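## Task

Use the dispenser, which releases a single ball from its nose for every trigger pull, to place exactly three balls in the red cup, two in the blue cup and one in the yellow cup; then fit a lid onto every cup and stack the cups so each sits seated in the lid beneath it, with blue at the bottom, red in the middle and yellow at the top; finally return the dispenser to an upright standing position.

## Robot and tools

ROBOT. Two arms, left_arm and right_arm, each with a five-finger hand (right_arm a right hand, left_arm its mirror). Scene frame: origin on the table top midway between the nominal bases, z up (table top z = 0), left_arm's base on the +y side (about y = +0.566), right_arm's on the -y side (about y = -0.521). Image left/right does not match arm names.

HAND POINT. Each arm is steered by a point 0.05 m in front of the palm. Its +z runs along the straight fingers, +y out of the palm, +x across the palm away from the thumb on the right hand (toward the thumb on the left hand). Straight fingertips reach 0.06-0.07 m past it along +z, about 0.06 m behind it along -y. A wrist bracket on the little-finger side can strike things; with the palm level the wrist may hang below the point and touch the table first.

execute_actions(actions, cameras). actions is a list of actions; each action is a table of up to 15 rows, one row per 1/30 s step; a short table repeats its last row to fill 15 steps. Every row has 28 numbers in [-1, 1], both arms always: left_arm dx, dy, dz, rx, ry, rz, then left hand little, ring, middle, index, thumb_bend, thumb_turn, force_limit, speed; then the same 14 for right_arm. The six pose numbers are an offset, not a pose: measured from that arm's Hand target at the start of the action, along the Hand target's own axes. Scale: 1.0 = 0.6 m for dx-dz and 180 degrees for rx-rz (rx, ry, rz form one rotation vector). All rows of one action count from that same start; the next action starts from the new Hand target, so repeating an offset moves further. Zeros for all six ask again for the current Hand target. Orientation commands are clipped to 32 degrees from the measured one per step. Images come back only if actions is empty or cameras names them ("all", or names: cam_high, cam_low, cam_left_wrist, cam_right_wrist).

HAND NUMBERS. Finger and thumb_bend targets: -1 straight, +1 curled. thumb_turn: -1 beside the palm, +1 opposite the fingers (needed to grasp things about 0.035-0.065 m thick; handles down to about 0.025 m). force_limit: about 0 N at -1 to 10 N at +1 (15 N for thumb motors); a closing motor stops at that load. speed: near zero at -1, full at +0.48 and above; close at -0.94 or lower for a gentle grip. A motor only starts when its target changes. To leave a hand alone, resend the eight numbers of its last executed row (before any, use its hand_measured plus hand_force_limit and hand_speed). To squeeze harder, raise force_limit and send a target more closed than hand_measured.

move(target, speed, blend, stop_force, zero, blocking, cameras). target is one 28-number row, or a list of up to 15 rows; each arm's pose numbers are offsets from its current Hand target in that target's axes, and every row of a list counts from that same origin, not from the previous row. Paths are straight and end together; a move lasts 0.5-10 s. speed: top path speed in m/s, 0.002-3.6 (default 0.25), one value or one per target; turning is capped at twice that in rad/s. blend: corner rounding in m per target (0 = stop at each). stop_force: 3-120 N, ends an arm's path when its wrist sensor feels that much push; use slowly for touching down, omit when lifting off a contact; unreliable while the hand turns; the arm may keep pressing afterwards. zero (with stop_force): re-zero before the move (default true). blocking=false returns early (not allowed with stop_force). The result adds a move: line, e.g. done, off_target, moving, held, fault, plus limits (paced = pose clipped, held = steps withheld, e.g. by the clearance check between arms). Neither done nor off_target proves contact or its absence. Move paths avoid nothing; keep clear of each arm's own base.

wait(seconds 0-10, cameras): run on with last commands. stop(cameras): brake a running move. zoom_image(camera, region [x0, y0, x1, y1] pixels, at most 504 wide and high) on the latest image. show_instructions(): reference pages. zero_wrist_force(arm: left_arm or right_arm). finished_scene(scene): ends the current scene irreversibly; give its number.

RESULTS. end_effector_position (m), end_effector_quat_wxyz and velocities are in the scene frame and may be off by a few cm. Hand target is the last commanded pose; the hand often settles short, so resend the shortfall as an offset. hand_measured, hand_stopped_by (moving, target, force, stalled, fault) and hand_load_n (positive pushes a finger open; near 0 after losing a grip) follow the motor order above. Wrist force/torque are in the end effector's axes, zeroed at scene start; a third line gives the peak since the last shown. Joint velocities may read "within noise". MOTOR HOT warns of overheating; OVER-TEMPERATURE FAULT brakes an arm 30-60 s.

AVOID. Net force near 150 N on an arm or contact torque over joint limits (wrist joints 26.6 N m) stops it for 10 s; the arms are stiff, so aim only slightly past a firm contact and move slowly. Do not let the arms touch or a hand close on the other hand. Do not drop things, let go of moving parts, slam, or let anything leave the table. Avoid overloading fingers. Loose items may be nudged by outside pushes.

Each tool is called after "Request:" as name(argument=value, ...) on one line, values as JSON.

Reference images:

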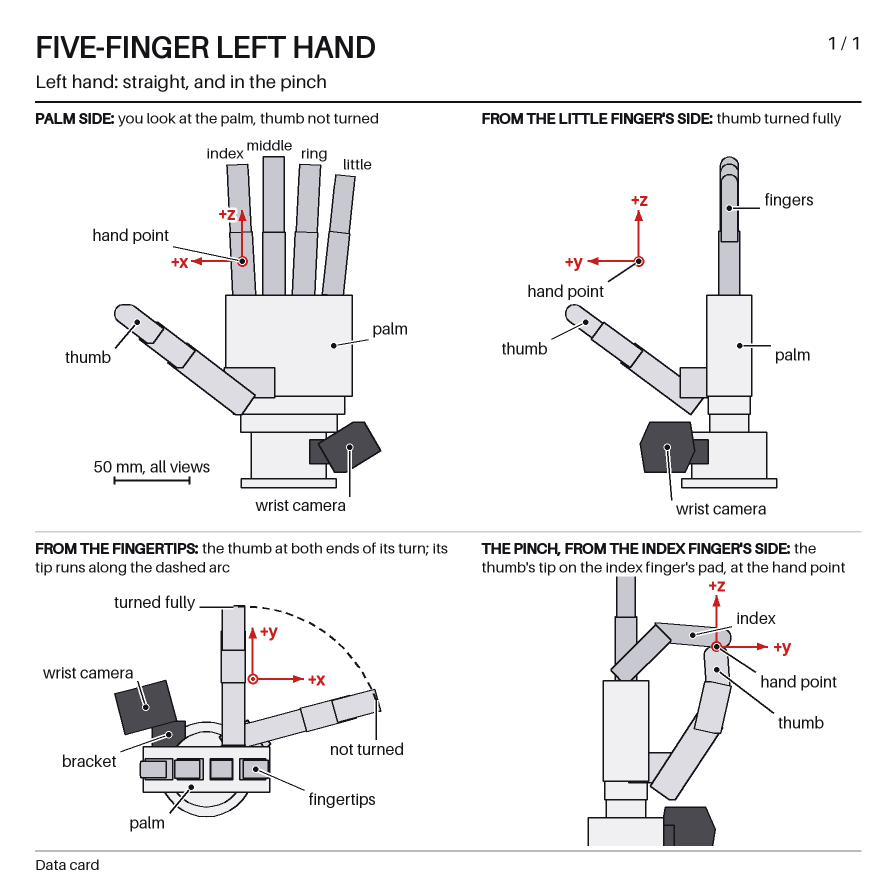

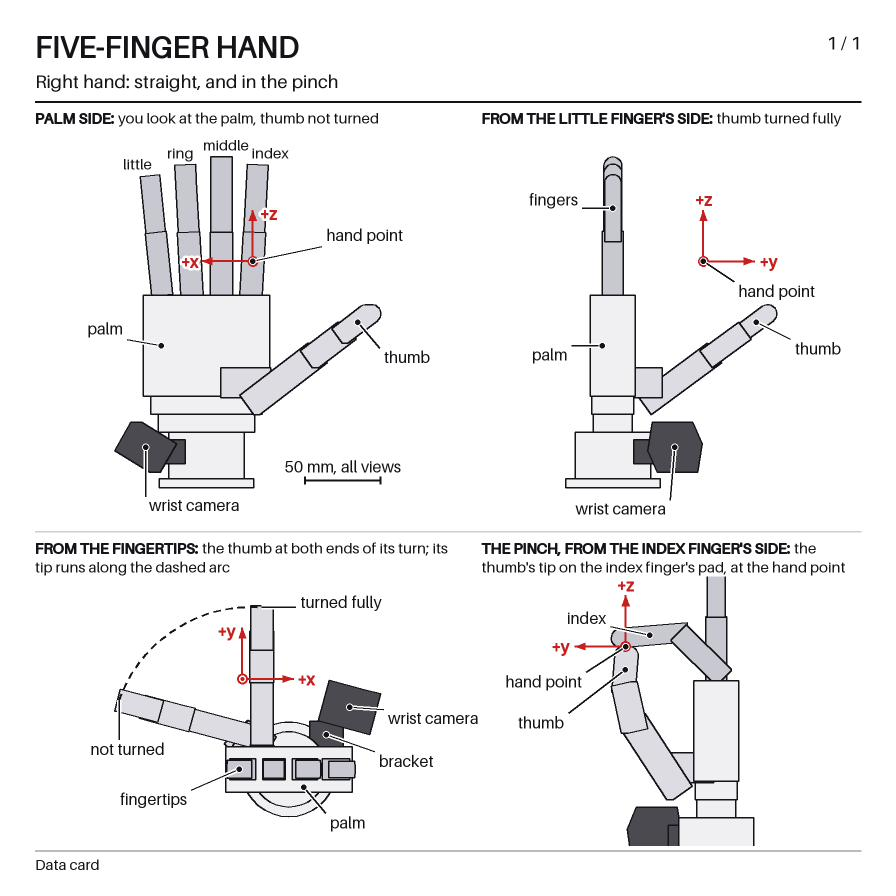

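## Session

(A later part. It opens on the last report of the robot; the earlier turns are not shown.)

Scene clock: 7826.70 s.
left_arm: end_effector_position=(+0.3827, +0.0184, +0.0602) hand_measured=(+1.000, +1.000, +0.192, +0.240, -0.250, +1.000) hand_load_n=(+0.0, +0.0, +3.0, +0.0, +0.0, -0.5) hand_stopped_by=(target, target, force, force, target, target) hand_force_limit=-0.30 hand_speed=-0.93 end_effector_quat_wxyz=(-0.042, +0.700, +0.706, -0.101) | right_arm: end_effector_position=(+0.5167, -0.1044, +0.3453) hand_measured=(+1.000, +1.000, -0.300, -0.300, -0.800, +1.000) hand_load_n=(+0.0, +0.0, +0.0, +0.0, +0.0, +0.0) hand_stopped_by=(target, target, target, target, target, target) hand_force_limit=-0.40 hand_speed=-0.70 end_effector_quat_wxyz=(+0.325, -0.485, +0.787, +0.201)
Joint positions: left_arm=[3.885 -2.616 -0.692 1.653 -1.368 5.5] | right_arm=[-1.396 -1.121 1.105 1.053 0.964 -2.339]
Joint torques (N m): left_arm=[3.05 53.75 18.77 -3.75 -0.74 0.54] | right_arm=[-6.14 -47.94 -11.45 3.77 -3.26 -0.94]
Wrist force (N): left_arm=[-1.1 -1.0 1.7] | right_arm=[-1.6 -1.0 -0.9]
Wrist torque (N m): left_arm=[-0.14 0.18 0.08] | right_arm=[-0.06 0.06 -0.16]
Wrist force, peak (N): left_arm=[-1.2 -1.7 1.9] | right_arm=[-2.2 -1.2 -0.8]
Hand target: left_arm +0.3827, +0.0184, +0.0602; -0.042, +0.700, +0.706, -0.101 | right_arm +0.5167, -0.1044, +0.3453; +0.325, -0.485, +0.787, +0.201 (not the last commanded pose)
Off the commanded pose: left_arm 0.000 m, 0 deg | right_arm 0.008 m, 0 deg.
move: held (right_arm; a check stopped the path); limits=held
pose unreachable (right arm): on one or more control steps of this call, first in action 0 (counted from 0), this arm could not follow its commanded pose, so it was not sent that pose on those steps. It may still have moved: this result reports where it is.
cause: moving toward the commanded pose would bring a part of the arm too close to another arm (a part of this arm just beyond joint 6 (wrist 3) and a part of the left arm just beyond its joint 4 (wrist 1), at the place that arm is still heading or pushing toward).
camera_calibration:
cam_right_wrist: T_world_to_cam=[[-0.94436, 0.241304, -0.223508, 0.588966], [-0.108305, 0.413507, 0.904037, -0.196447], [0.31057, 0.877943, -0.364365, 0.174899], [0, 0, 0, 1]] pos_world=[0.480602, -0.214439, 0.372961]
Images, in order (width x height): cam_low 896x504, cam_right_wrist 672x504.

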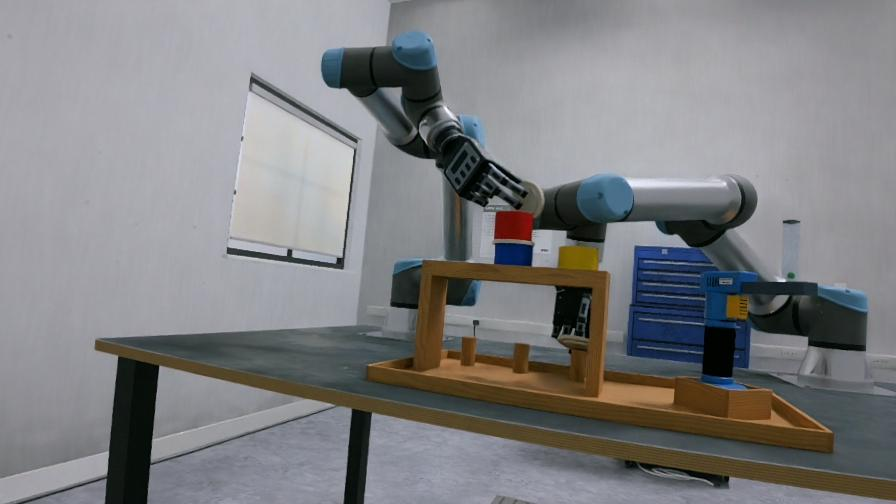

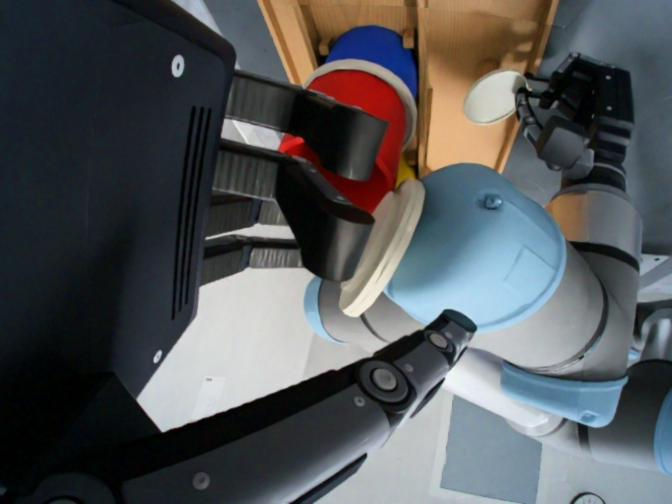

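Request:
execute_actions(actions=[[[0,0,0,0,0,0,1,1,0.35,0.35,-0.25,1,-0.3,-0.93,0,0,0,0,0,0,1,1,0.2,0.2,-0.8,1,-0.75,-0.94]]])

Request:
wait(seconds=4, cameras=["cam_right_wrist","cam_low"])

Request:
zoom_image(camera="cam_low", region=[480, 130, 580, 230])

Request:
zoom_image(camera="cam_right_wrist", region=[250, 100, 550, 350])

Scene clock: 7854.93 s.
left_arm: end_effector_position=(+0.3827, +0.0184, +0.0602) hand_measured=(+1.000, +1.000, +0.192, +0.240, -0.250, +1.000) hand_load_n=(+0.0, +0.0, +3.0, +0.0, +0.5, -0.5) hand_stopped_by=(target, target, force, force, target, target) hand_force_limit=-0.30 hand_speed=-0.93 end_effector_quat_wxyz=(-0.042, +0.700, +0.706, -0.101) | right_arm: end_effector_position=(+0.5167, -0.1044, +0.3453) hand_measured=(+1.000, +1.000, +0.200, +0.200, -0.800, +1.000) hand_load_n=(+0.0, +0.0, +0.5, +0.0, -0.5, +0.0) hand_stopped_by=(target, target, target, target, target, target) hand_force_limit=-0.75 hand_speed=-0.94 end_effector_quat_wxyz=(+0.325, -0.485, +0.787, +0.201)
Joint positions: left_arm=[3.885 -2.616 -0.692 1.653 -1.368 5.5] | right_arm=[-1.396 -1.121 1.105 1.053 0.964 -2.339]
Joint torques (N m): left_arm=[2.05 54.98 19.35 -3.16 -1.3 0.32] | right_arm=[-6.12 -46.94 -12.03 2.92 -3.17 -0.98]
Wrist force (N): left_arm=[-1.1 -1.1 1.4] | right_arm=[-1.6 -1.3 -1.0]
Wrist torque (N m): left_arm=[-0.14 0.16 0.09] | right_arm=[-0.04 0.06 -0.17]
Wrist force, peak (N): left_arm=[-1.3 -1.4 1.9] | right_arm=[-1.8 -1.6 -1.3]
Hand target: left_arm +0.3827, +0.0184, +0.0602; -0.042, +0.700, +0.706, -0.101 | right_arm +0.5167, -0.1044, +0.3453; +0.325, -0.485, +0.787, +0.201
Off the commanded pose: left_arm 0.000 m, 0 deg | right_arm 0.000 m, 0 deg.
Step readings (end_effector_position of left_arm | right_arm):
0: (+0.3827, +0.0184, +0.0602) | (+0.5167, -0.1044, +0.3453)
1: (+0.3827, +0.0184, +0.0602) | (+0.5167, -0.1044, +0.3453)
2: (+0.3827, +0.0184, +0.0602) | (+0.5167, -0.1044, +0.3453)
4: (+0.3827, +0.0184, +0.0602) | (+0.5167, -0.1044, +0.3453)
8: (+0.3827, +0.0184, +0.0602) | (+0.5167, -0.1044, +0.3453)
15: (+0.3827, +0.0184, +0.0602) | (+0.5167, -0.1044, +0.3453)

Scene clock: 7858.93 s.
left_arm: end_effector_position=(+0.3827, +0.0184, +0.0602) hand_measured=(+1.000, +1.000, +0.192, +0.240, -0.250, +1.000) hand_load_n=(+0.0, +0.0, +3.0, +0.0, +0.5, -0.5) hand_stopped_by=(target, target, force, force, target, target) hand_force_limit=-0.30 hand_speed=-0.93 end_effector_quat_wxyz=(-0.042, +0.700, +0.706, -0.101) | right_arm: end_effector_position=(+0.5167, -0.1044, +0.3453) hand_measured=(+1.000, +1.000, +0.200, +0.200, -0.800, +1.000) hand_load_n=(+0.0, +0.0, +0.0, +0.0, +0.0, +0.0) hand_stopped_by=(target, target, target, target, target, target) hand_force_limit=-0.75 hand_speed=-0.94 end_effector_quat_wxyz=(+0.325, -0.485, +0.787, +0.201)
Joint positions: left_arm=[3.885 -2.616 -0.692 1.653 -1.368 5.5] | right_arm=[-1.396 -1.121 1.105 1.053 0.964 -2.339]
Joint torques (N m): left_arm=[2.05 54.8 19.75 -2.97 -1.4 0.18] | right_arm=[-6.1 -47.28 -10.92 2.82 -3.24 -0.88]
Wrist force (N): left_arm=[-0.7 -1.3 1.6] | right_arm=[-1.7 -1.5 -0.9]
Wrist torque (N m): left_arm=[-0.19 0.12 0.12] | right_arm=[-0.08 0.08 -0.17]
Wrist force, peak (N): left_arm=[-1.1 -1.4 2.0] | right_arm=[-1.9 -1.7 -1.0]
Hand target: left_arm +0.3827, +0.0184, +0.0602; -0.042, +0.700, +0.706, -0.101 | right_arm +0.5167, -0.1044, +0.3453; +0.325, -0.485, +0.787, +0.201
Off the commanded pose: left_arm 0.000 m, 0 deg | right_arm 0.000 m, 0 deg.
wait: 4.00 s; at rest by 0.17 s
camera_calibration:
cam_right_wrist: T_world_to_cam=[[-0.94436, 0.241304, -0.223508, 0.588966], [-0.108305, 0.413507, 0.904037, -0.196447], [0.31057, 0.877943, -0.364365, 0.174899], [0, 0, 0, 1]] pos_world=[0.480602, -0.214439, 0.372961]
Images, in order (width x height): cam_low 896x504, cam_right_wrist 672x504.

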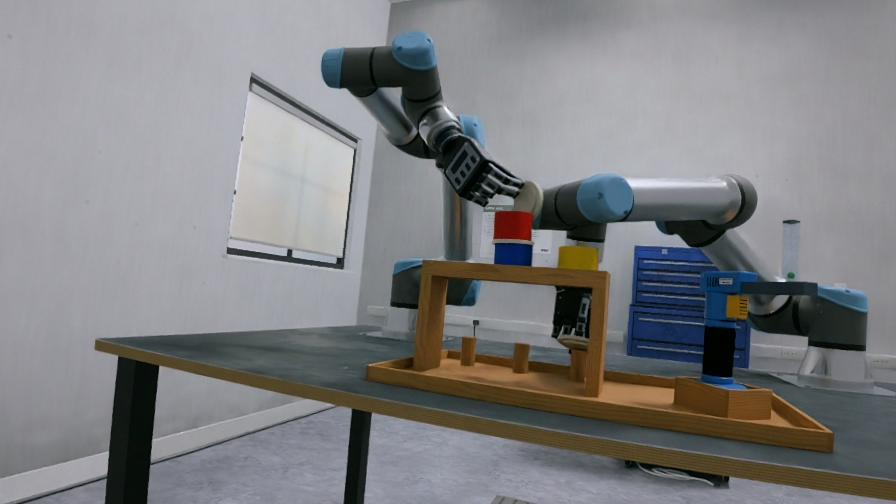

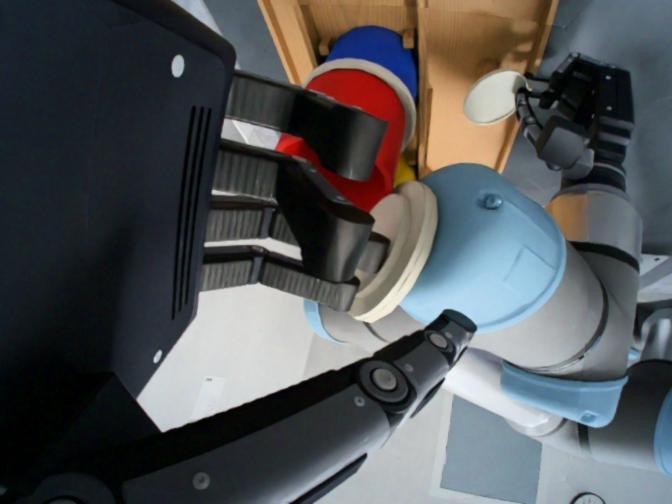

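Scaled by 5.040 from the camera's 896x504 image, which has a finer 1280x720 frame.

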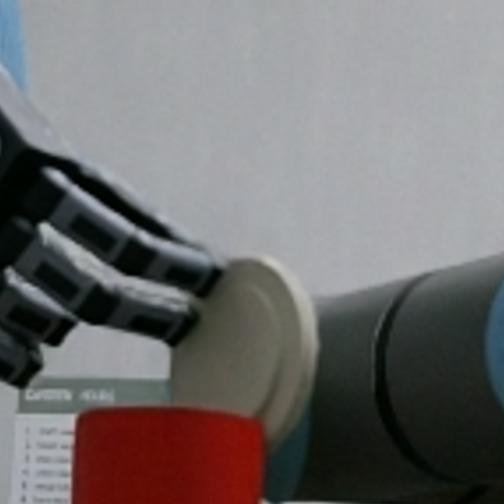

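Scaled by 1.680 from the camera's 672x504 image, which has a finer 960x720 frame.

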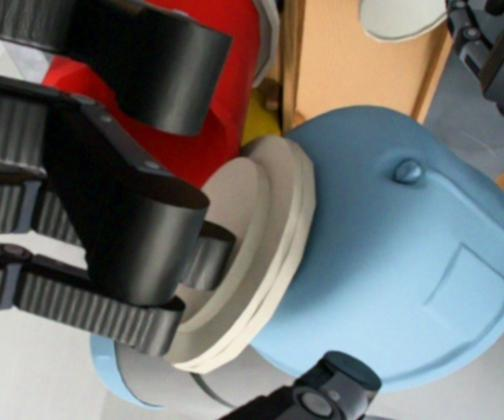

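Request:
execute_actions(actions=[[[0,0,0,0,0,0,1,1,0.35,0.35,-0.25,1,-0.3,-0.93,0,0,0,0,0,0,1,1,0.2,0.2,-0.2,1,-0.65,-0.94]]])

Request:
wait(seconds=4, cameras=["cam_right_wrist","cam_low"])

Request:
zoom_image(camera="cam_low", region=[480, 130, 580, 230])

Request:
zoom_image(camera="cam_right_wrist", region=[250, 100, 550, 350])

Scene clock: 7882.33 s.
left_arm: end_effector_position=(+0.3827, +0.0184, +0.0602) hand_measured=(+1.000, +1.000, +0.192, +0.240, -0.250, +1.000) hand_load_n=(+0.0, +0.0, +3.0, +0.0, +0.5, -0.5) hand_stopped_by=(target, target, force, force, target, target) hand_force_limit=-0.30 hand_speed=-0.93 end_effector_quat_wxyz=(-0.042, +0.700, +0.706, -0.101) | right_arm: end_effector_position=(+0.5167, -0.1044, +0.3453) hand_measured=(+1.000, +1.000, +0.200, +0.200, -0.504, +1.000) hand_load_n=(+0.0, +0.0, +0.0, +0.0, +0.0, -0.5) hand_stopped_by=(target, target, target, target, moving, target) hand_force_limit=-0.65 hand_speed=-0.94 end_effector_quat_wxyz=(+0.325, -0.485, +0.787, +0.201)
Joint positions: left_arm=[3.885 -2.616 -0.692 1.653 -1.368 5.5] | right_arm=[-1.396 -1.121 1.105 1.053 0.964 -2.339]
Joint torques (N m): left_arm=[2.2 54.13 19.15 -2.93 -1.63 0.25] | right_arm=[-6.46 -46.41 -11.66 2.76 -3.24 -0.96]
Wrist force (N): left_arm=[-1.2 -1.5 1.3] | right_arm=[-1.7 -1.6 -1.0]
Wrist torque (N m): left_arm=[-0.18 0.18 0.09] | right_arm=[-0.10 0.08 -0.18]
Wrist force, peak (N): left_arm=[-1.4 -1.6 1.6] | right_arm=[-1.6 -1.8 -1.2]
Hand target: left_arm +0.3827, +0.0184, +0.0602; -0.042, +0.700, +0.706, -0.101 | right_arm +0.5167, -0.1044, +0.3453; +0.325, -0.485, +0.787, +0.201
Off the commanded pose: left_arm 0.000 m, 0 deg | right_arm 0.000 m, 0 deg.
not at rest: the robot was still moving 3 seconds after this call's last action.
Step readings (end_effector_position of left_arm | right_arm):
0: (+0.3827, +0.0184, +0.0602) | (+0.5167, -0.1044, +0.3453)
1: (+0.3827, +0.0184, +0.0602) | (+0.5167, -0.1044, +0.3453)
2: (+0.3827, +0.0184, +0.0602) | (+0.5167, -0.1044, +0.3453)
4: (+0.3827, +0.0184, +0.0602) | (+0.5167, -0.1044, +0.3453)
8: (+0.3827, +0.0184, +0.0602) | (+0.5167, -0.1044, +0.3453)
15: (+0.3827, +0.0184, +0.0602) | (+0.5167, -0.1044, +0.3453)

Scene clock: 7886.33 s.
left_arm: end_effector_position=(+0.3827, +0.0184, +0.0602) hand_measured=(+1.000, +1.000, +0.192, +0.240, -0.250, +1.000) hand_load_n=(+0.0, +0.0, +3.0, +0.5, +0.0, -0.5) hand_stopped_by=(target, target, force, force, target, target) hand_force_limit=-0.30 hand_speed=-0.93 end_effector_quat_wxyz=(-0.042, +0.700, +0.706, -0.101) | right_arm: end_effector_position=(+0.5167, -0.1044, +0.3453) hand_measured=(+1.000, +1.000, +0.200, +0.200, -0.200, +1.000) hand_load_n=(+0.0, +0.0, +0.0, +0.0, +0.0, +0.0) hand_stopped_by=(target, target, target, target, target, target) hand_force_limit=-0.65 hand_speed=-0.94 end_effector_quat_wxyz=(+0.325, -0.485, +0.787, +0.201)
Joint positions: left_arm=[3.885 -2.616 -0.692 1.653 -1.368 5.5] | right_arm=[-1.396 -1.121 1.105 1.053 0.964 -2.339]
Joint torques (N m): left_arm=[2.44 54.13 19.18 -2.81 -1.45 0.08] | right_arm=[-6.52 -45.91 -12.19 2.68 -3.22 -0.73]
Wrist force (N): left_arm=[-1.1 -1.1 1.5] | right_arm=[-1.6 -1.4 -0.9]
Wrist torque (N m): left_arm=[-0.15 0.17 0.08] | right_arm=[-0.06 0.07 -0.17]
Wrist force, peak (N): left_arm=[-1.4 -1.8 1.4] | right_arm=[-2.0 -1.4 -1.4]
Hand target: left_arm +0.3827, +0.0184, +0.0602; -0.042, +0.700, +0.706, -0.101 | right_arm +0.5167, -0.1044, +0.3453; +0.325, -0.485, +0.787, +0.201
Off the commanded pose: left_arm 0.000 m, 0 deg | right_arm 0.000 m, 0 deg.
wait: 4.00 s; at rest by 3.57 s
camera_calibration:
cam_right_wrist: T_world_to_cam=[[-0.94436, 0.241304, -0.223508, 0.588966], [-0.108305, 0.413507, 0.904037, -0.196447], [0.31057, 0.877943, -0.364365, 0.174899], [0, 0, 0, 1]] pos_world=[0.480602, -0.214439, 0.372961]
Images, in order (width x height): cam_low 896x504, cam_right_wrist 672x504.

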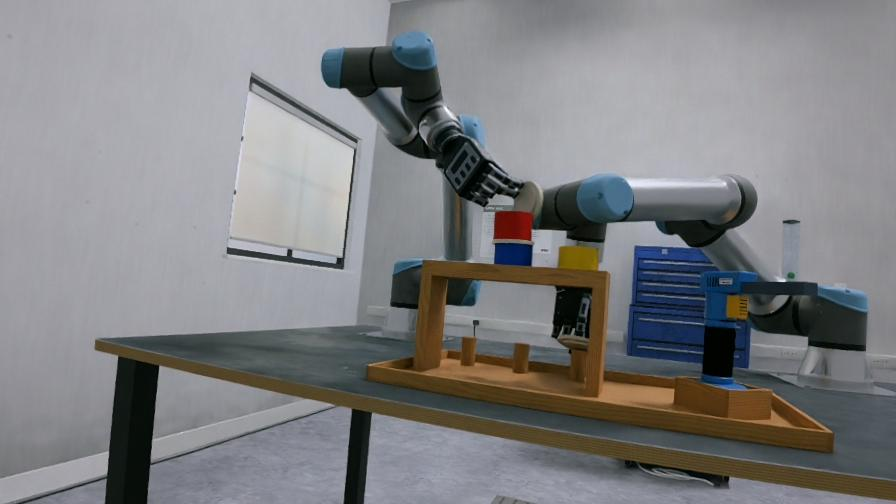

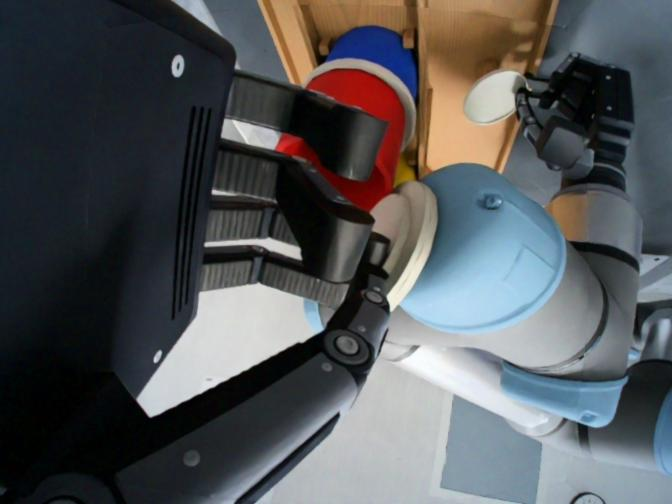

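Scaled by 5.040 from the camera's 896x504 image, which has a finer 1280x720 frame.

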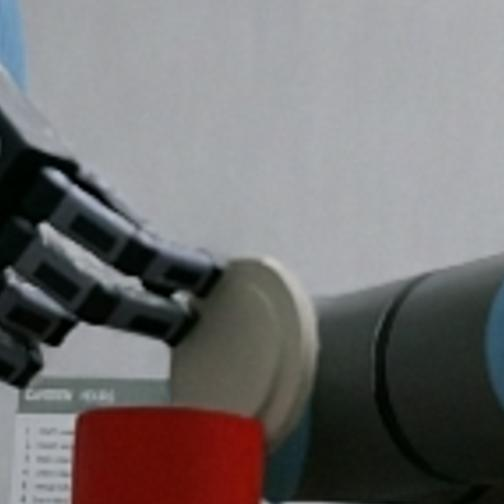

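Scaled by 1.680 from the camera's 672x504 image, which has a finer 960x720 frame.

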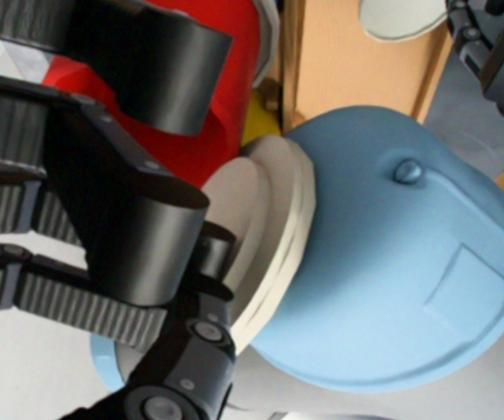

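Request:
move(target=[[0,0,0,0,0,0,1,1,0.35,0.35,-0.25,1,-0.3,-0.93,0,0,0,0,0,0,1,1,-0.3,-0.3,-0.8,1,-0.4,-0.85],[0,0,0,0,0,0,1,1,0.35,0.35,-0.25,1,-0.3,-0.93,0,0,-0.05,0,0,0,1,1,-0.3,-0.3,-0.8,1,-0.4,-0.85],[0,0,0,0,0,0,1,1,0.35,0.35,-0.25,1,-0.3,-0.93,-0.0492,0,-0.0195,0,0.0833,0,1,1,-0.3,-0.3,-0.8,1,-0.4,-0.85]], speed=0.05, cameras=["cam_right_wrist","cam_low","cam_high"])

Request:
zoom_image(camera="cam_low", region=[480, 150, 580, 280])

Request:
zoom_image(camera="cam_right_wrist", region=[250, 60, 550, 310])

Scene clock: 8030.17 s.
left_arm: end_effector_position=(+0.3827, +0.0184, +0.0602) hand_measured=(+1.000, +1.000, +0.192, +0.240, -0.250, +1.000) hand_load_n=(+0.0, +0.0, +3.0, +0.5, +0.5, -0.5) hand_stopped_by=(target, target, force, force, target, target) hand_force_limit=-0.30 hand_speed=-0.93 end_effector_quat_wxyz=(-0.042, +0.700, +0.706, -0.101) | right_arm: end_effector_position=(+0.5224, -0.0932, +0.3744) hand_measured=(+1.000, +1.000, -0.300, -0.300, -0.800, +1.000) hand_load_n=(+0.0, +0.0, +0.0, +0.0, +0.0, +0.0) hand_stopped_by=(target, target, target, target, target, target) hand_force_limit=-0.40 hand_speed=-0.85 end_effector_quat_wxyz=(+0.220, -0.507, +0.822, +0.136)
Joint positions: left_arm=[3.885 -2.616 -0.692 1.653 -1.368 5.5] | right_arm=[-1.306 -0.92 0.635 1.492 1.186 -2.348]
Joint torques (N m): left_arm=[-0.22 52.48 20.78 -0.37 -1.51 -0.57] | right_arm=[6.03 -39.18 -30.35 4.09 1.41 1.33]
Wrist force (N): left_arm=[-1.0 -1.3 1.5] | right_arm=[-1.1 -0.8 -1.4]
Wrist torque (N m): left_arm=[-0.16 0.15 0.11] | right_arm=[-0.02 0.09 -0.22]
Wrist force, peak (N): left_arm=[-1.1 -1.5 2.3] | right_arm=[-2.2 -0.7 -1.7]
Hand target: left_arm +0.3827, +0.0184, +0.0602; -0.042, +0.700, +0.706, -0.101 | right_arm +0.5224, -0.0932, +0.3744; +0.220, -0.507, +0.822, +0.136
Off the commanded pose: left_arm 0.000 m, 0 deg | right_arm 0.000 m, 0 deg.
move: done
camera_calibration:
cam_right_wrist: T_world_to_cam=[[-0.967166, 0.19594, -0.161855, 0.582678], [-0.00819269, 0.612493, 0.790433, -0.218047], [0.254012, 0.765806, -0.590778, 0.277786], [0, 0, 0, 1]] pos_world=[0.491199, -0.193348, 0.43077]
Images, in order (width x height): cam_high 896x504, cam_low 896x504, cam_right_wrist 672x504.

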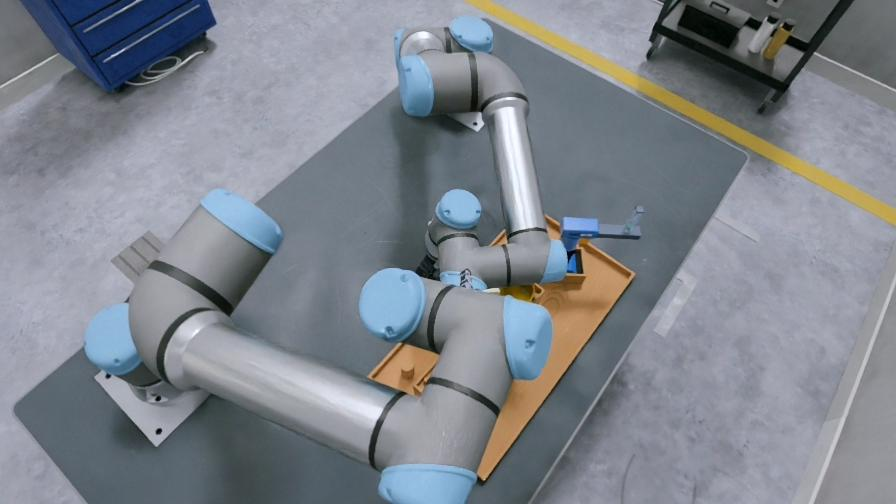

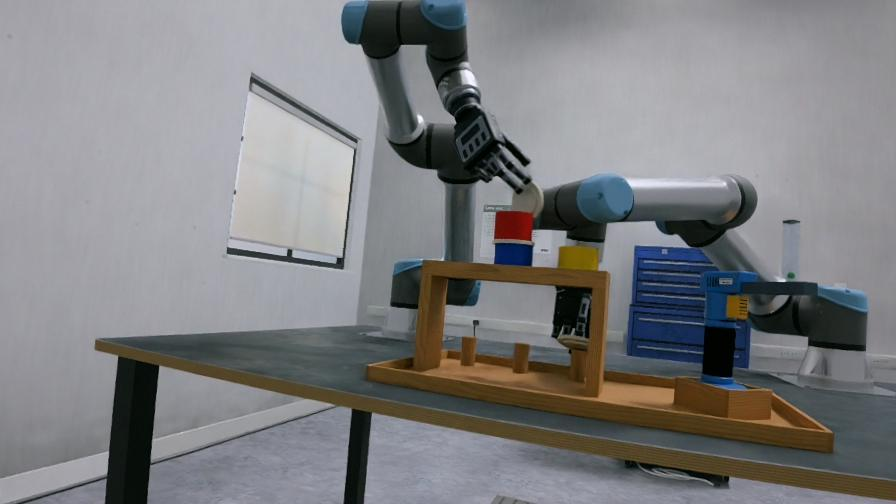

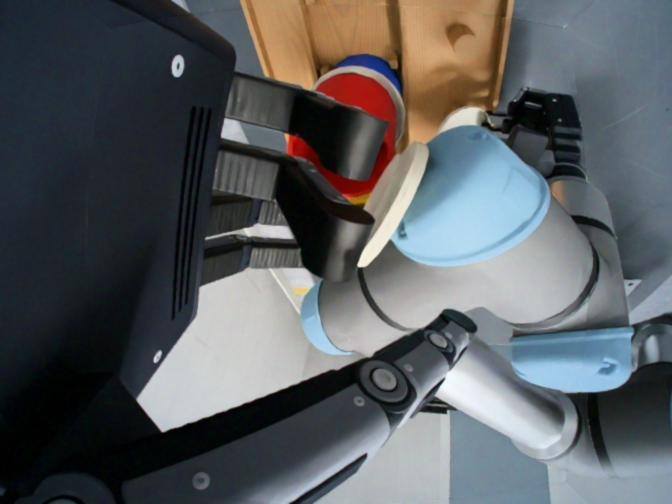

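Scaled by 3.877 from the camera's 896x504 image, which has a finer 1280x720 frame.

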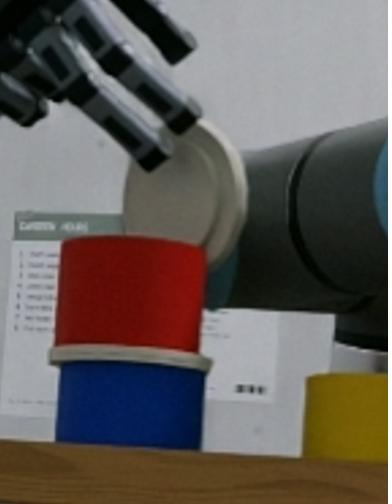

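Scaled by 1.680 from the camera's 672x504 image, which has a finer 960x720 frame.

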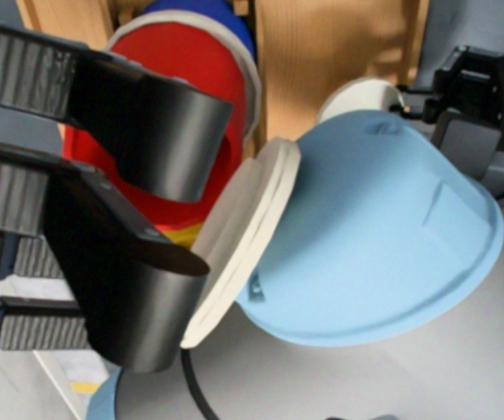

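Request:
move(target=[0,0,0,0,0,0,1,1,0.35,0.35,-0.25,1,-0.3,-0.93,0,0,0.0565,0,0,0,1,1,-0.4,-0.4,-0.8,1,-0.4,-0.85], speed=0.03, stop_force=4, cameras=["cam_right_wrist"])

Request:
zoom_image(camera="cam_right_wrist", region=[250, 100, 550, 350])

Scene clock: 8091.80 s.
left_arm: end_effector_position=(+0.3827, +0.0184, +0.0602) hand_measured=(+1.000, +1.000, +0.192, +0.240, -0.250, +1.000) hand_load_n=(+0.0, +0.0, +3.0, +0.5, +0.5, -0.5) hand_stopped_by=(target, target, force, force, target, target) hand_force_limit=-0.30 hand_speed=-0.93 end_effector_quat_wxyz=(-0.042, +0.700, +0.706, -0.101) | right_arm: end_effector_position=(+0.5300, -0.0780, +0.3451) hand_measured=(+1.000, +1.000, -0.400, -0.400, -0.800, +1.000) hand_load_n=(+0.0, +0.0, +0.0, +0.0, +0.0, -0.5) hand_stopped_by=(target, target, target, target, target, target) hand_force_limit=-0.40 hand_speed=-0.85 end_effector_quat_wxyz=(+0.220, -0.507, +0.822, +0.136)
Joint positions: left_arm=[3.885 -2.616 -0.692 1.653 -1.368 5.5] | right_arm=[-1.283 -0.895 0.668 1.426 1.194 -2.325]
Joint torques (N m): left_arm=[-1.9 52.76 20.65 -0.09 -1.3 -1.49] | right_arm=[5.91 -39.18 -10.89 -0.34 1.58 1.47]
Wrist force (N): left_arm=[-0.8 -1.1 2.0] | right_arm=[-1.5 -1.2 -1.7]
Wrist torque (N m): left_arm=[-0.18 0.16 0.10] | right_arm=[-0.02 0.14 -0.26]
Wrist force, peak (N): left_arm=[-1.1 -1.8 2.0] | right_arm=[-1.4 -1.1 -1.9]
Hand target: left_arm +0.3827, +0.0184, +0.0602; -0.042, +0.700, +0.706, -0.101 | right_arm +0.5300, -0.0780, +0.3451; +0.220, -0.507, +0.822, +0.136
Off the commanded pose: left_arm 0.000 m, 0 deg | right_arm 0.000 m, 0 deg.
move: done
camera_calibration:
cam_right_wrist: T_world_to_cam=[[-0.967218, 0.195761, -0.161759, 0.582361], [-0.00816982, 0.612667, 0.790299, -0.204061], [0.253814, 0.765713, -0.590983, 0.247044], [0, 0, 0, 1]] pos_world=[0.4989, -0.178147, 0.401471]
Images, in order (width x height): cam_right_wrist 672x504.

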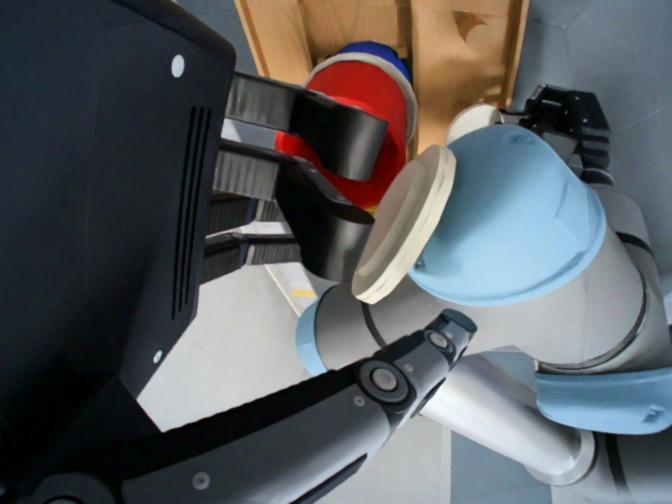

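Scaled by 1.680 from the camera's 672x504 image, which has a finer 960x720 frame.

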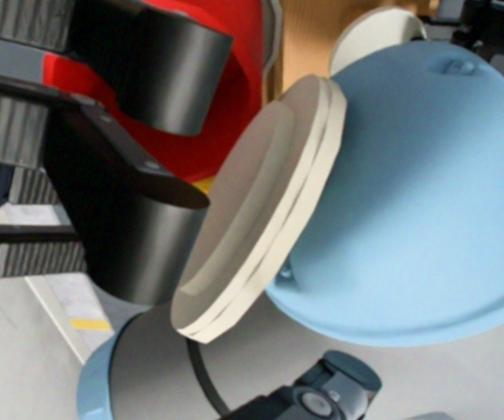

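Request:
execute_actions(actions=[[[0,0,0,0,0,0,1,1,0.35,0.35,-0.25,1,-0.3,-0.93,0,0,0,0,0,0,1,1,-0.4,-0.4,-0.5,1,-0.85,-0.92]]])

Request:
wait(seconds=2, cameras=["cam_right_wrist","cam_low"])

Request:
zoom_image(camera="cam_right_wrist", region=[250, 100, 550, 350])

Scene clock: 8102.13 s.
left_arm: end_effector_position=(+0.3827, +0.0184, +0.0602) hand_measured=(+1.000, +1.000, +0.192, +0.240, -0.250, +1.000) hand_load_n=(+0.0, +0.0, +3.0, +0.5, +0.5, -0.5) hand_stopped_by=(target, target, force, force, target, target) hand_force_limit=-0.30 hand_speed=-0.93 end_effector_quat_wxyz=(-0.042, +0.700, +0.706, -0.101) | right_arm: end_effector_position=(+0.5300, -0.0780, +0.3451) hand_measured=(+1.000, +1.000, -0.400, -0.400, -0.500, +1.000) hand_load_n=(+0.0, +0.0, +0.0, +0.0, +0.0, -0.5) hand_stopped_by=(target, target, target, target, target, target) hand_force_limit=-0.85 hand_speed=-0.92 end_effector_quat_wxyz=(+0.220, -0.507, +0.822, +0.136)
Joint positions: left_arm=[3.885 -2.616 -0.692 1.653 -1.368 5.5] | right_arm=[-1.283 -0.895 0.668 1.426 1.194 -2.325]
Joint torques (N m): left_arm=[-1.85 53.08 20.38 -0.34 -1.4 -1.52] | right_arm=[5.82 -38.6 -10.75 -0.2 1.55 1.32]
Wrist force (N): left_arm=[-0.8 -1.0 1.5] | right_arm=[-1.1 -1.1 -1.8]
Wrist torque (N m): left_arm=[-0.13 0.13 0.10] | right_arm=[0.00 0.08 -0.23]
Wrist force, peak (N): left_arm=[-0.9 -1.5 2.2] | right_arm=[-1.6 -1.3 -1.9]
Hand target: left_arm +0.3827, +0.0184, +0.0602; -0.042, +0.700, +0.706, -0.101 | right_arm +0.5300, -0.0780, +0.3451; +0.220, -0.507, +0.822, +0.136
Off the commanded pose: left_arm 0.000 m, 0 deg | right_arm 0.000 m, 0 deg.
Step readings (end_effector_position of left_arm | right_arm):
0: (+0.3827, +0.0184, +0.0602) | (+0.5300, -0.0780, +0.3451)
1: (+0.3827, +0.0184, +0.0602) | (+0.5300, -0.0780, +0.3451)
2: (+0.3827, +0.0184, +0.0602) | (+0.5300, -0.0780, +0.3451)
4: (+0.3827, +0.0184, +0.0602) | (+0.5300, -0.0780, +0.3451)
8: (+0.3827, +0.0184, +0.0602) | (+0.5300, -0.0780, +0.3451)
15: (+0.3827, +0.0184, +0.0602) | (+0.5300, -0.0780, +0.3451)

Scene clock: 8104.13 s.
left_arm: end_effector_position=(+0.3827, +0.0184, +0.0602) hand_measured=(+1.000, +1.000, +0.192, +0.240, -0.250, +1.000) hand_load_n=(+0.0, +0.5, +3.0, +0.5, +0.5, -0.5) hand_stopped_by=(target, target, force, force, target, target) hand_force_limit=-0.30 hand_speed=-0.93 end_effector_quat_wxyz=(-0.042, +0.700, +0.706, -0.101) | right_arm: end_effector_position=(+0.5300, -0.0780, +0.3451) hand_measured=(+1.000, +1.000, -0.400, -0.400, -0.500, +1.000) hand_load_n=(+0.0, +0.0, +0.0, +0.0, +0.0, +0.0) hand_stopped_by=(target, target, target, target, target, target) hand_force_limit=-0.85 hand_speed=-0.92 end_effector_quat_wxyz=(+0.220, -0.507, +0.822, +0.136)
Joint positions: left_arm=[3.885 -2.616 -0.692 1.653 -1.368 5.5] | right_arm=[-1.283 -0.895 0.668 1.426 1.194 -2.325]
Joint torques (N m): left_arm=[-1.96 52.9 20.38 -0.19 -1.42 -1.51] | right_arm=[5.12 -39.01 -10.43 -0.01 1.46 1.4]
Wrist force (N): left_arm=[-1.4 -1.3 1.3] | right_arm=[-1.1 -0.8 -1.9]
Wrist torque (N m): left_arm=[-0.15 0.20 0.07] | right_arm=[0.04 0.08 -0.23]
Wrist force, peak (N): left_arm=[-1.1 -1.4 2.1] | right_arm=[-1.6 -1.3 -1.8]
Hand target: left_arm +0.3827, +0.0184, +0.0602; -0.042, +0.700, +0.706, -0.101 | right_arm +0.5300, -0.0780, +0.3451; +0.220, -0.507, +0.822, +0.136
Off the commanded pose: left_arm 0.000 m, 0 deg | right_arm 0.000 m, 0 deg.
wait: 2.00 s; at rest by 0.17 s
camera_calibration:
cam_right_wrist: T_world_to_cam=[[-0.967218, 0.195761, -0.161759, 0.582361], [-0.00816982, 0.612667, 0.790299, -0.204061], [0.253814, 0.765713, -0.590983, 0.247044], [0, 0, 0, 1]] pos_world=[0.4989, -0.178147, 0.401471]
Images, in order (width x height): cam_low 896x504, cam_right_wrist 672x504.

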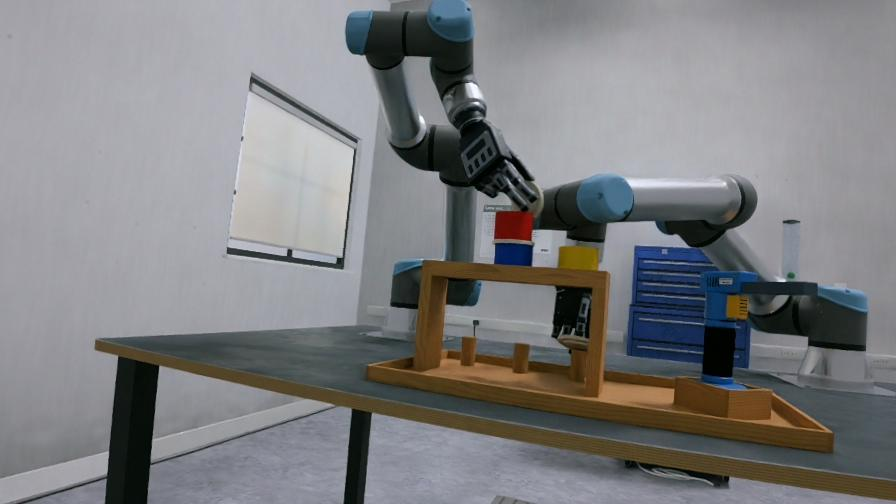

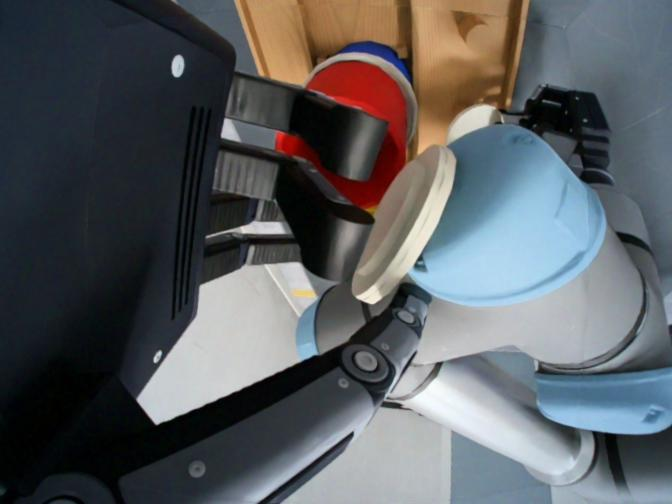

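Scaled by 1.680 from the camera's 672x504 image, which has a finer 960x720 frame.

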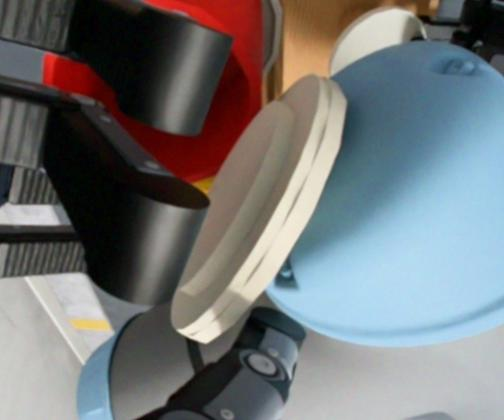

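Request:
execute_actions(actions=[[[0,0,0,0,0,0,1,1,0.35,0.35,-0.25,1,-0.3,-0.93,0,0,0,0,0,0,1,1,-0.4,-0.4,-0.38,1,-0.88,-0.95]]])

Request:
wait(seconds=2, cameras=["cam_right_wrist","cam_low"])

Request:
zoom_image(camera="cam_right_wrist", region=[250, 100, 550, 350])

Request:
zoom_image(camera="cam_low", region=[480, 150, 580, 250])

Scene clock: 8117.43 s.
left_arm: end_effector_position=(+0.3827, +0.0184, +0.0602) hand_measured=(+1.000, +1.000, +0.192, +0.240, -0.250, +1.000) hand_load_n=(+0.0, +0.0, +3.0, +0.0, +0.0, +0.0) hand_stopped_by=(target, target, force, force, target, target) hand_force_limit=-0.30 hand_speed=-0.93 end_effector_quat_wxyz=(-0.042, +0.700, +0.706, -0.101) | right_arm: end_effector_position=(+0.5300, -0.0780, +0.3451) hand_measured=(+1.000, +1.000, -0.400, -0.400, -0.380, +1.000) hand_load_n=(+0.0, +0.0, +0.0, +0.0, +0.5, +0.0) hand_stopped_by=(target, target, target, target, target, target) hand_force_limit=-0.88 hand_speed=-0.95 end_effector_quat_wxyz=(+0.220, -0.507, +0.822, +0.136)
Joint positions: left_arm=[3.885 -2.616 -0.692 1.653 -1.368 5.5] | right_arm=[-1.283 -0.895 0.668 1.426 1.194 -2.325]
Joint torques (N m): left_arm=[-2.62 52.9 20.28 -0.33 -1.41 -1.52] | right_arm=[5.33 -39.24 -10.58 0.01 1.46 1.21]
Wrist force (N): left_arm=[-1.2 -1.5 1.6] | right_arm=[-1.4 -0.6 -1.9]
Wrist torque (N m): left_arm=[-0.20 0.20 0.08] | right_arm=[0.02 0.10 -0.23]
Wrist force, peak (N): left_arm=[-1.3 -1.6 2.0] | right_arm=[-1.3 -0.7 -2.4]
Hand target: left_arm +0.3827, +0.0184, +0.0602; -0.042, +0.700, +0.706, -0.101 | right_arm +0.5300, -0.0780, +0.3451; +0.220, -0.507, +0.822, +0.136
Off the commanded pose: left_arm 0.000 m, 0 deg | right_arm 0.000 m, 0 deg.
Step readings (end_effector_position of left_arm | right_arm):
0: (+0.3827, +0.0184, +0.0602) | (+0.5300, -0.0780, +0.3451)
1: (+0.3827, +0.0184, +0.0602) | (+0.5300, -0.0780, +0.3451)
2: (+0.3827, +0.0184, +0.0602) | (+0.5300, -0.0780, +0.3451)
4: (+0.3827, +0.0184, +0.0602) | (+0.5300, -0.0780, +0.3451)
8: (+0.3827, +0.0184, +0.0602) | (+0.5300, -0.0780, +0.3451)
15: (+0.3827, +0.0184, +0.0602) | (+0.5300, -0.0780, +0.3451)

Scene clock: 8119.43 s.
left_arm: end_effector_position=(+0.3827, +0.0184, +0.0602) hand_measured=(+1.000, +1.000, +0.192, +0.240, -0.250, +1.000) hand_load_n=(+0.0, +0.0, +3.0, +0.5, +0.5, +0.0) hand_stopped_by=(target, target, force, force, target, target) hand_force_limit=-0.30 hand_speed=-0.93 end_effector_quat_wxyz=(-0.042, +0.700, +0.706, -0.101) | right_arm: end_effector_position=(+0.5300, -0.0780, +0.3451) hand_measured=(+1.000, +1.000, -0.400, -0.400, -0.380, +1.000) hand_load_n=(+0.0, +0.0, +0.0, +0.0, +0.5, +0.0) hand_stopped_by=(target, target, target, target, target, target) hand_force_limit=-0.88 hand_speed=-0.95 end_effector_quat_wxyz=(+0.220, -0.507, +0.822, +0.136)
Joint positions: left_arm=[3.885 -2.616 -0.692 1.653 -1.368 5.5] | right_arm=[-1.283 -0.895 0.668 1.426 1.194 -2.325]
Joint torques (N m): left_arm=[-2.8 51.54 19.76 -0.28 -1.43 -1.51] | right_arm=[4.9 -39.59 -10.62 -0.04 1.42 1.42]
Wrist force (N): left_arm=[-0.9 -1.1 2.1] | right_arm=[-1.3 -0.9 -1.7]
Wrist torque (N m): left_arm=[-0.19 0.18 0.10] | right_arm=[-0.02 0.10 -0.24]
Wrist force, peak (N): left_arm=[-1.4 -1.5 1.8] | right_arm=[-1.6 -1.0 -2.2]
Hand target: left_arm +0.3827, +0.0184, +0.0602; -0.042, +0.700, +0.706, -0.101 | right_arm +0.5300, -0.0780, +0.3451; +0.220, -0.507, +0.822, +0.136
Off the commanded pose: left_arm 0.000 m, 0 deg | right_arm 0.000 m, 0 deg.
wait: 2.00 s; at rest by 0.17 s
camera_calibration:
cam_right_wrist: T_world_to_cam=[[-0.967218, 0.195761, -0.161759, 0.582361], [-0.00816982, 0.612667, 0.790299, -0.204061], [0.253814, 0.765713, -0.590983, 0.247044], [0, 0, 0, 1]] pos_world=[0.4989, -0.178147, 0.401471]
Images, in order (width x height): cam_low 896x504, cam_right_wrist 672x504.

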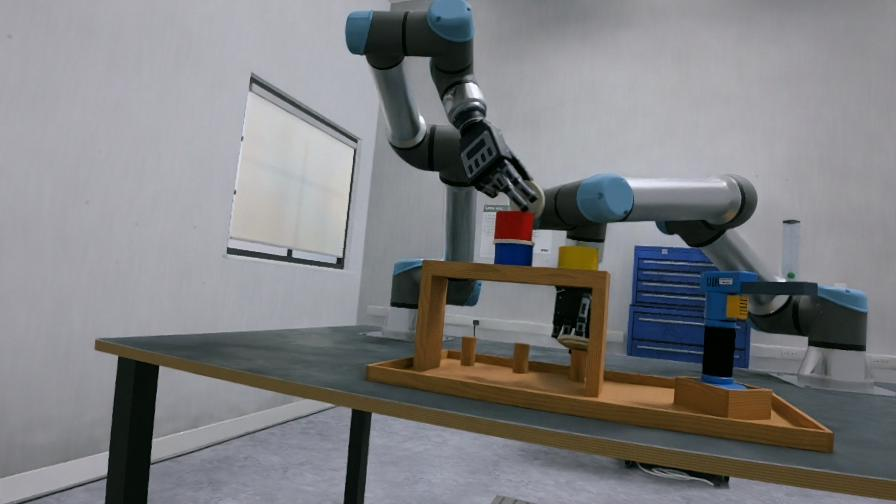

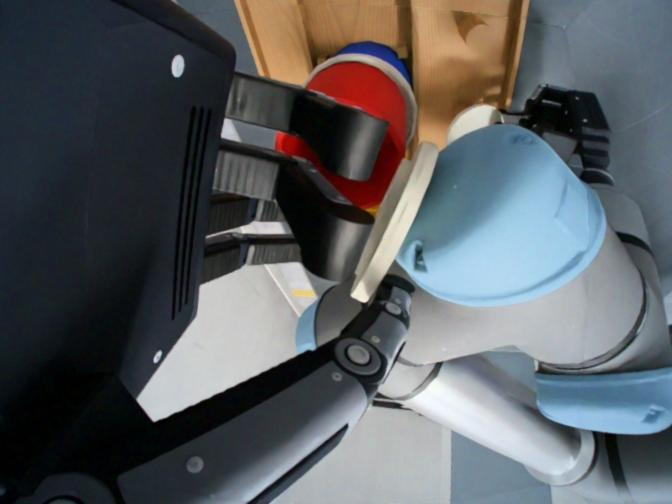

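Scaled by 1.680 from the camera's 672x504 image, which has a finer 960x720 frame.

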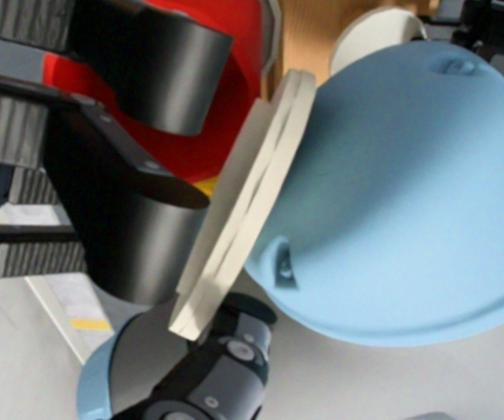

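Scaled by 5.040 from the camera's 896x504 image, which has a finer 1280x720 frame.

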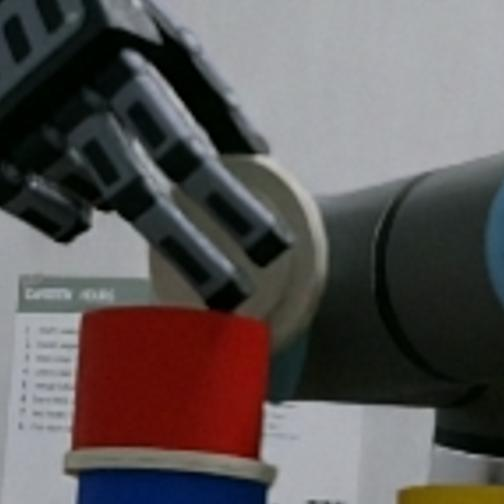

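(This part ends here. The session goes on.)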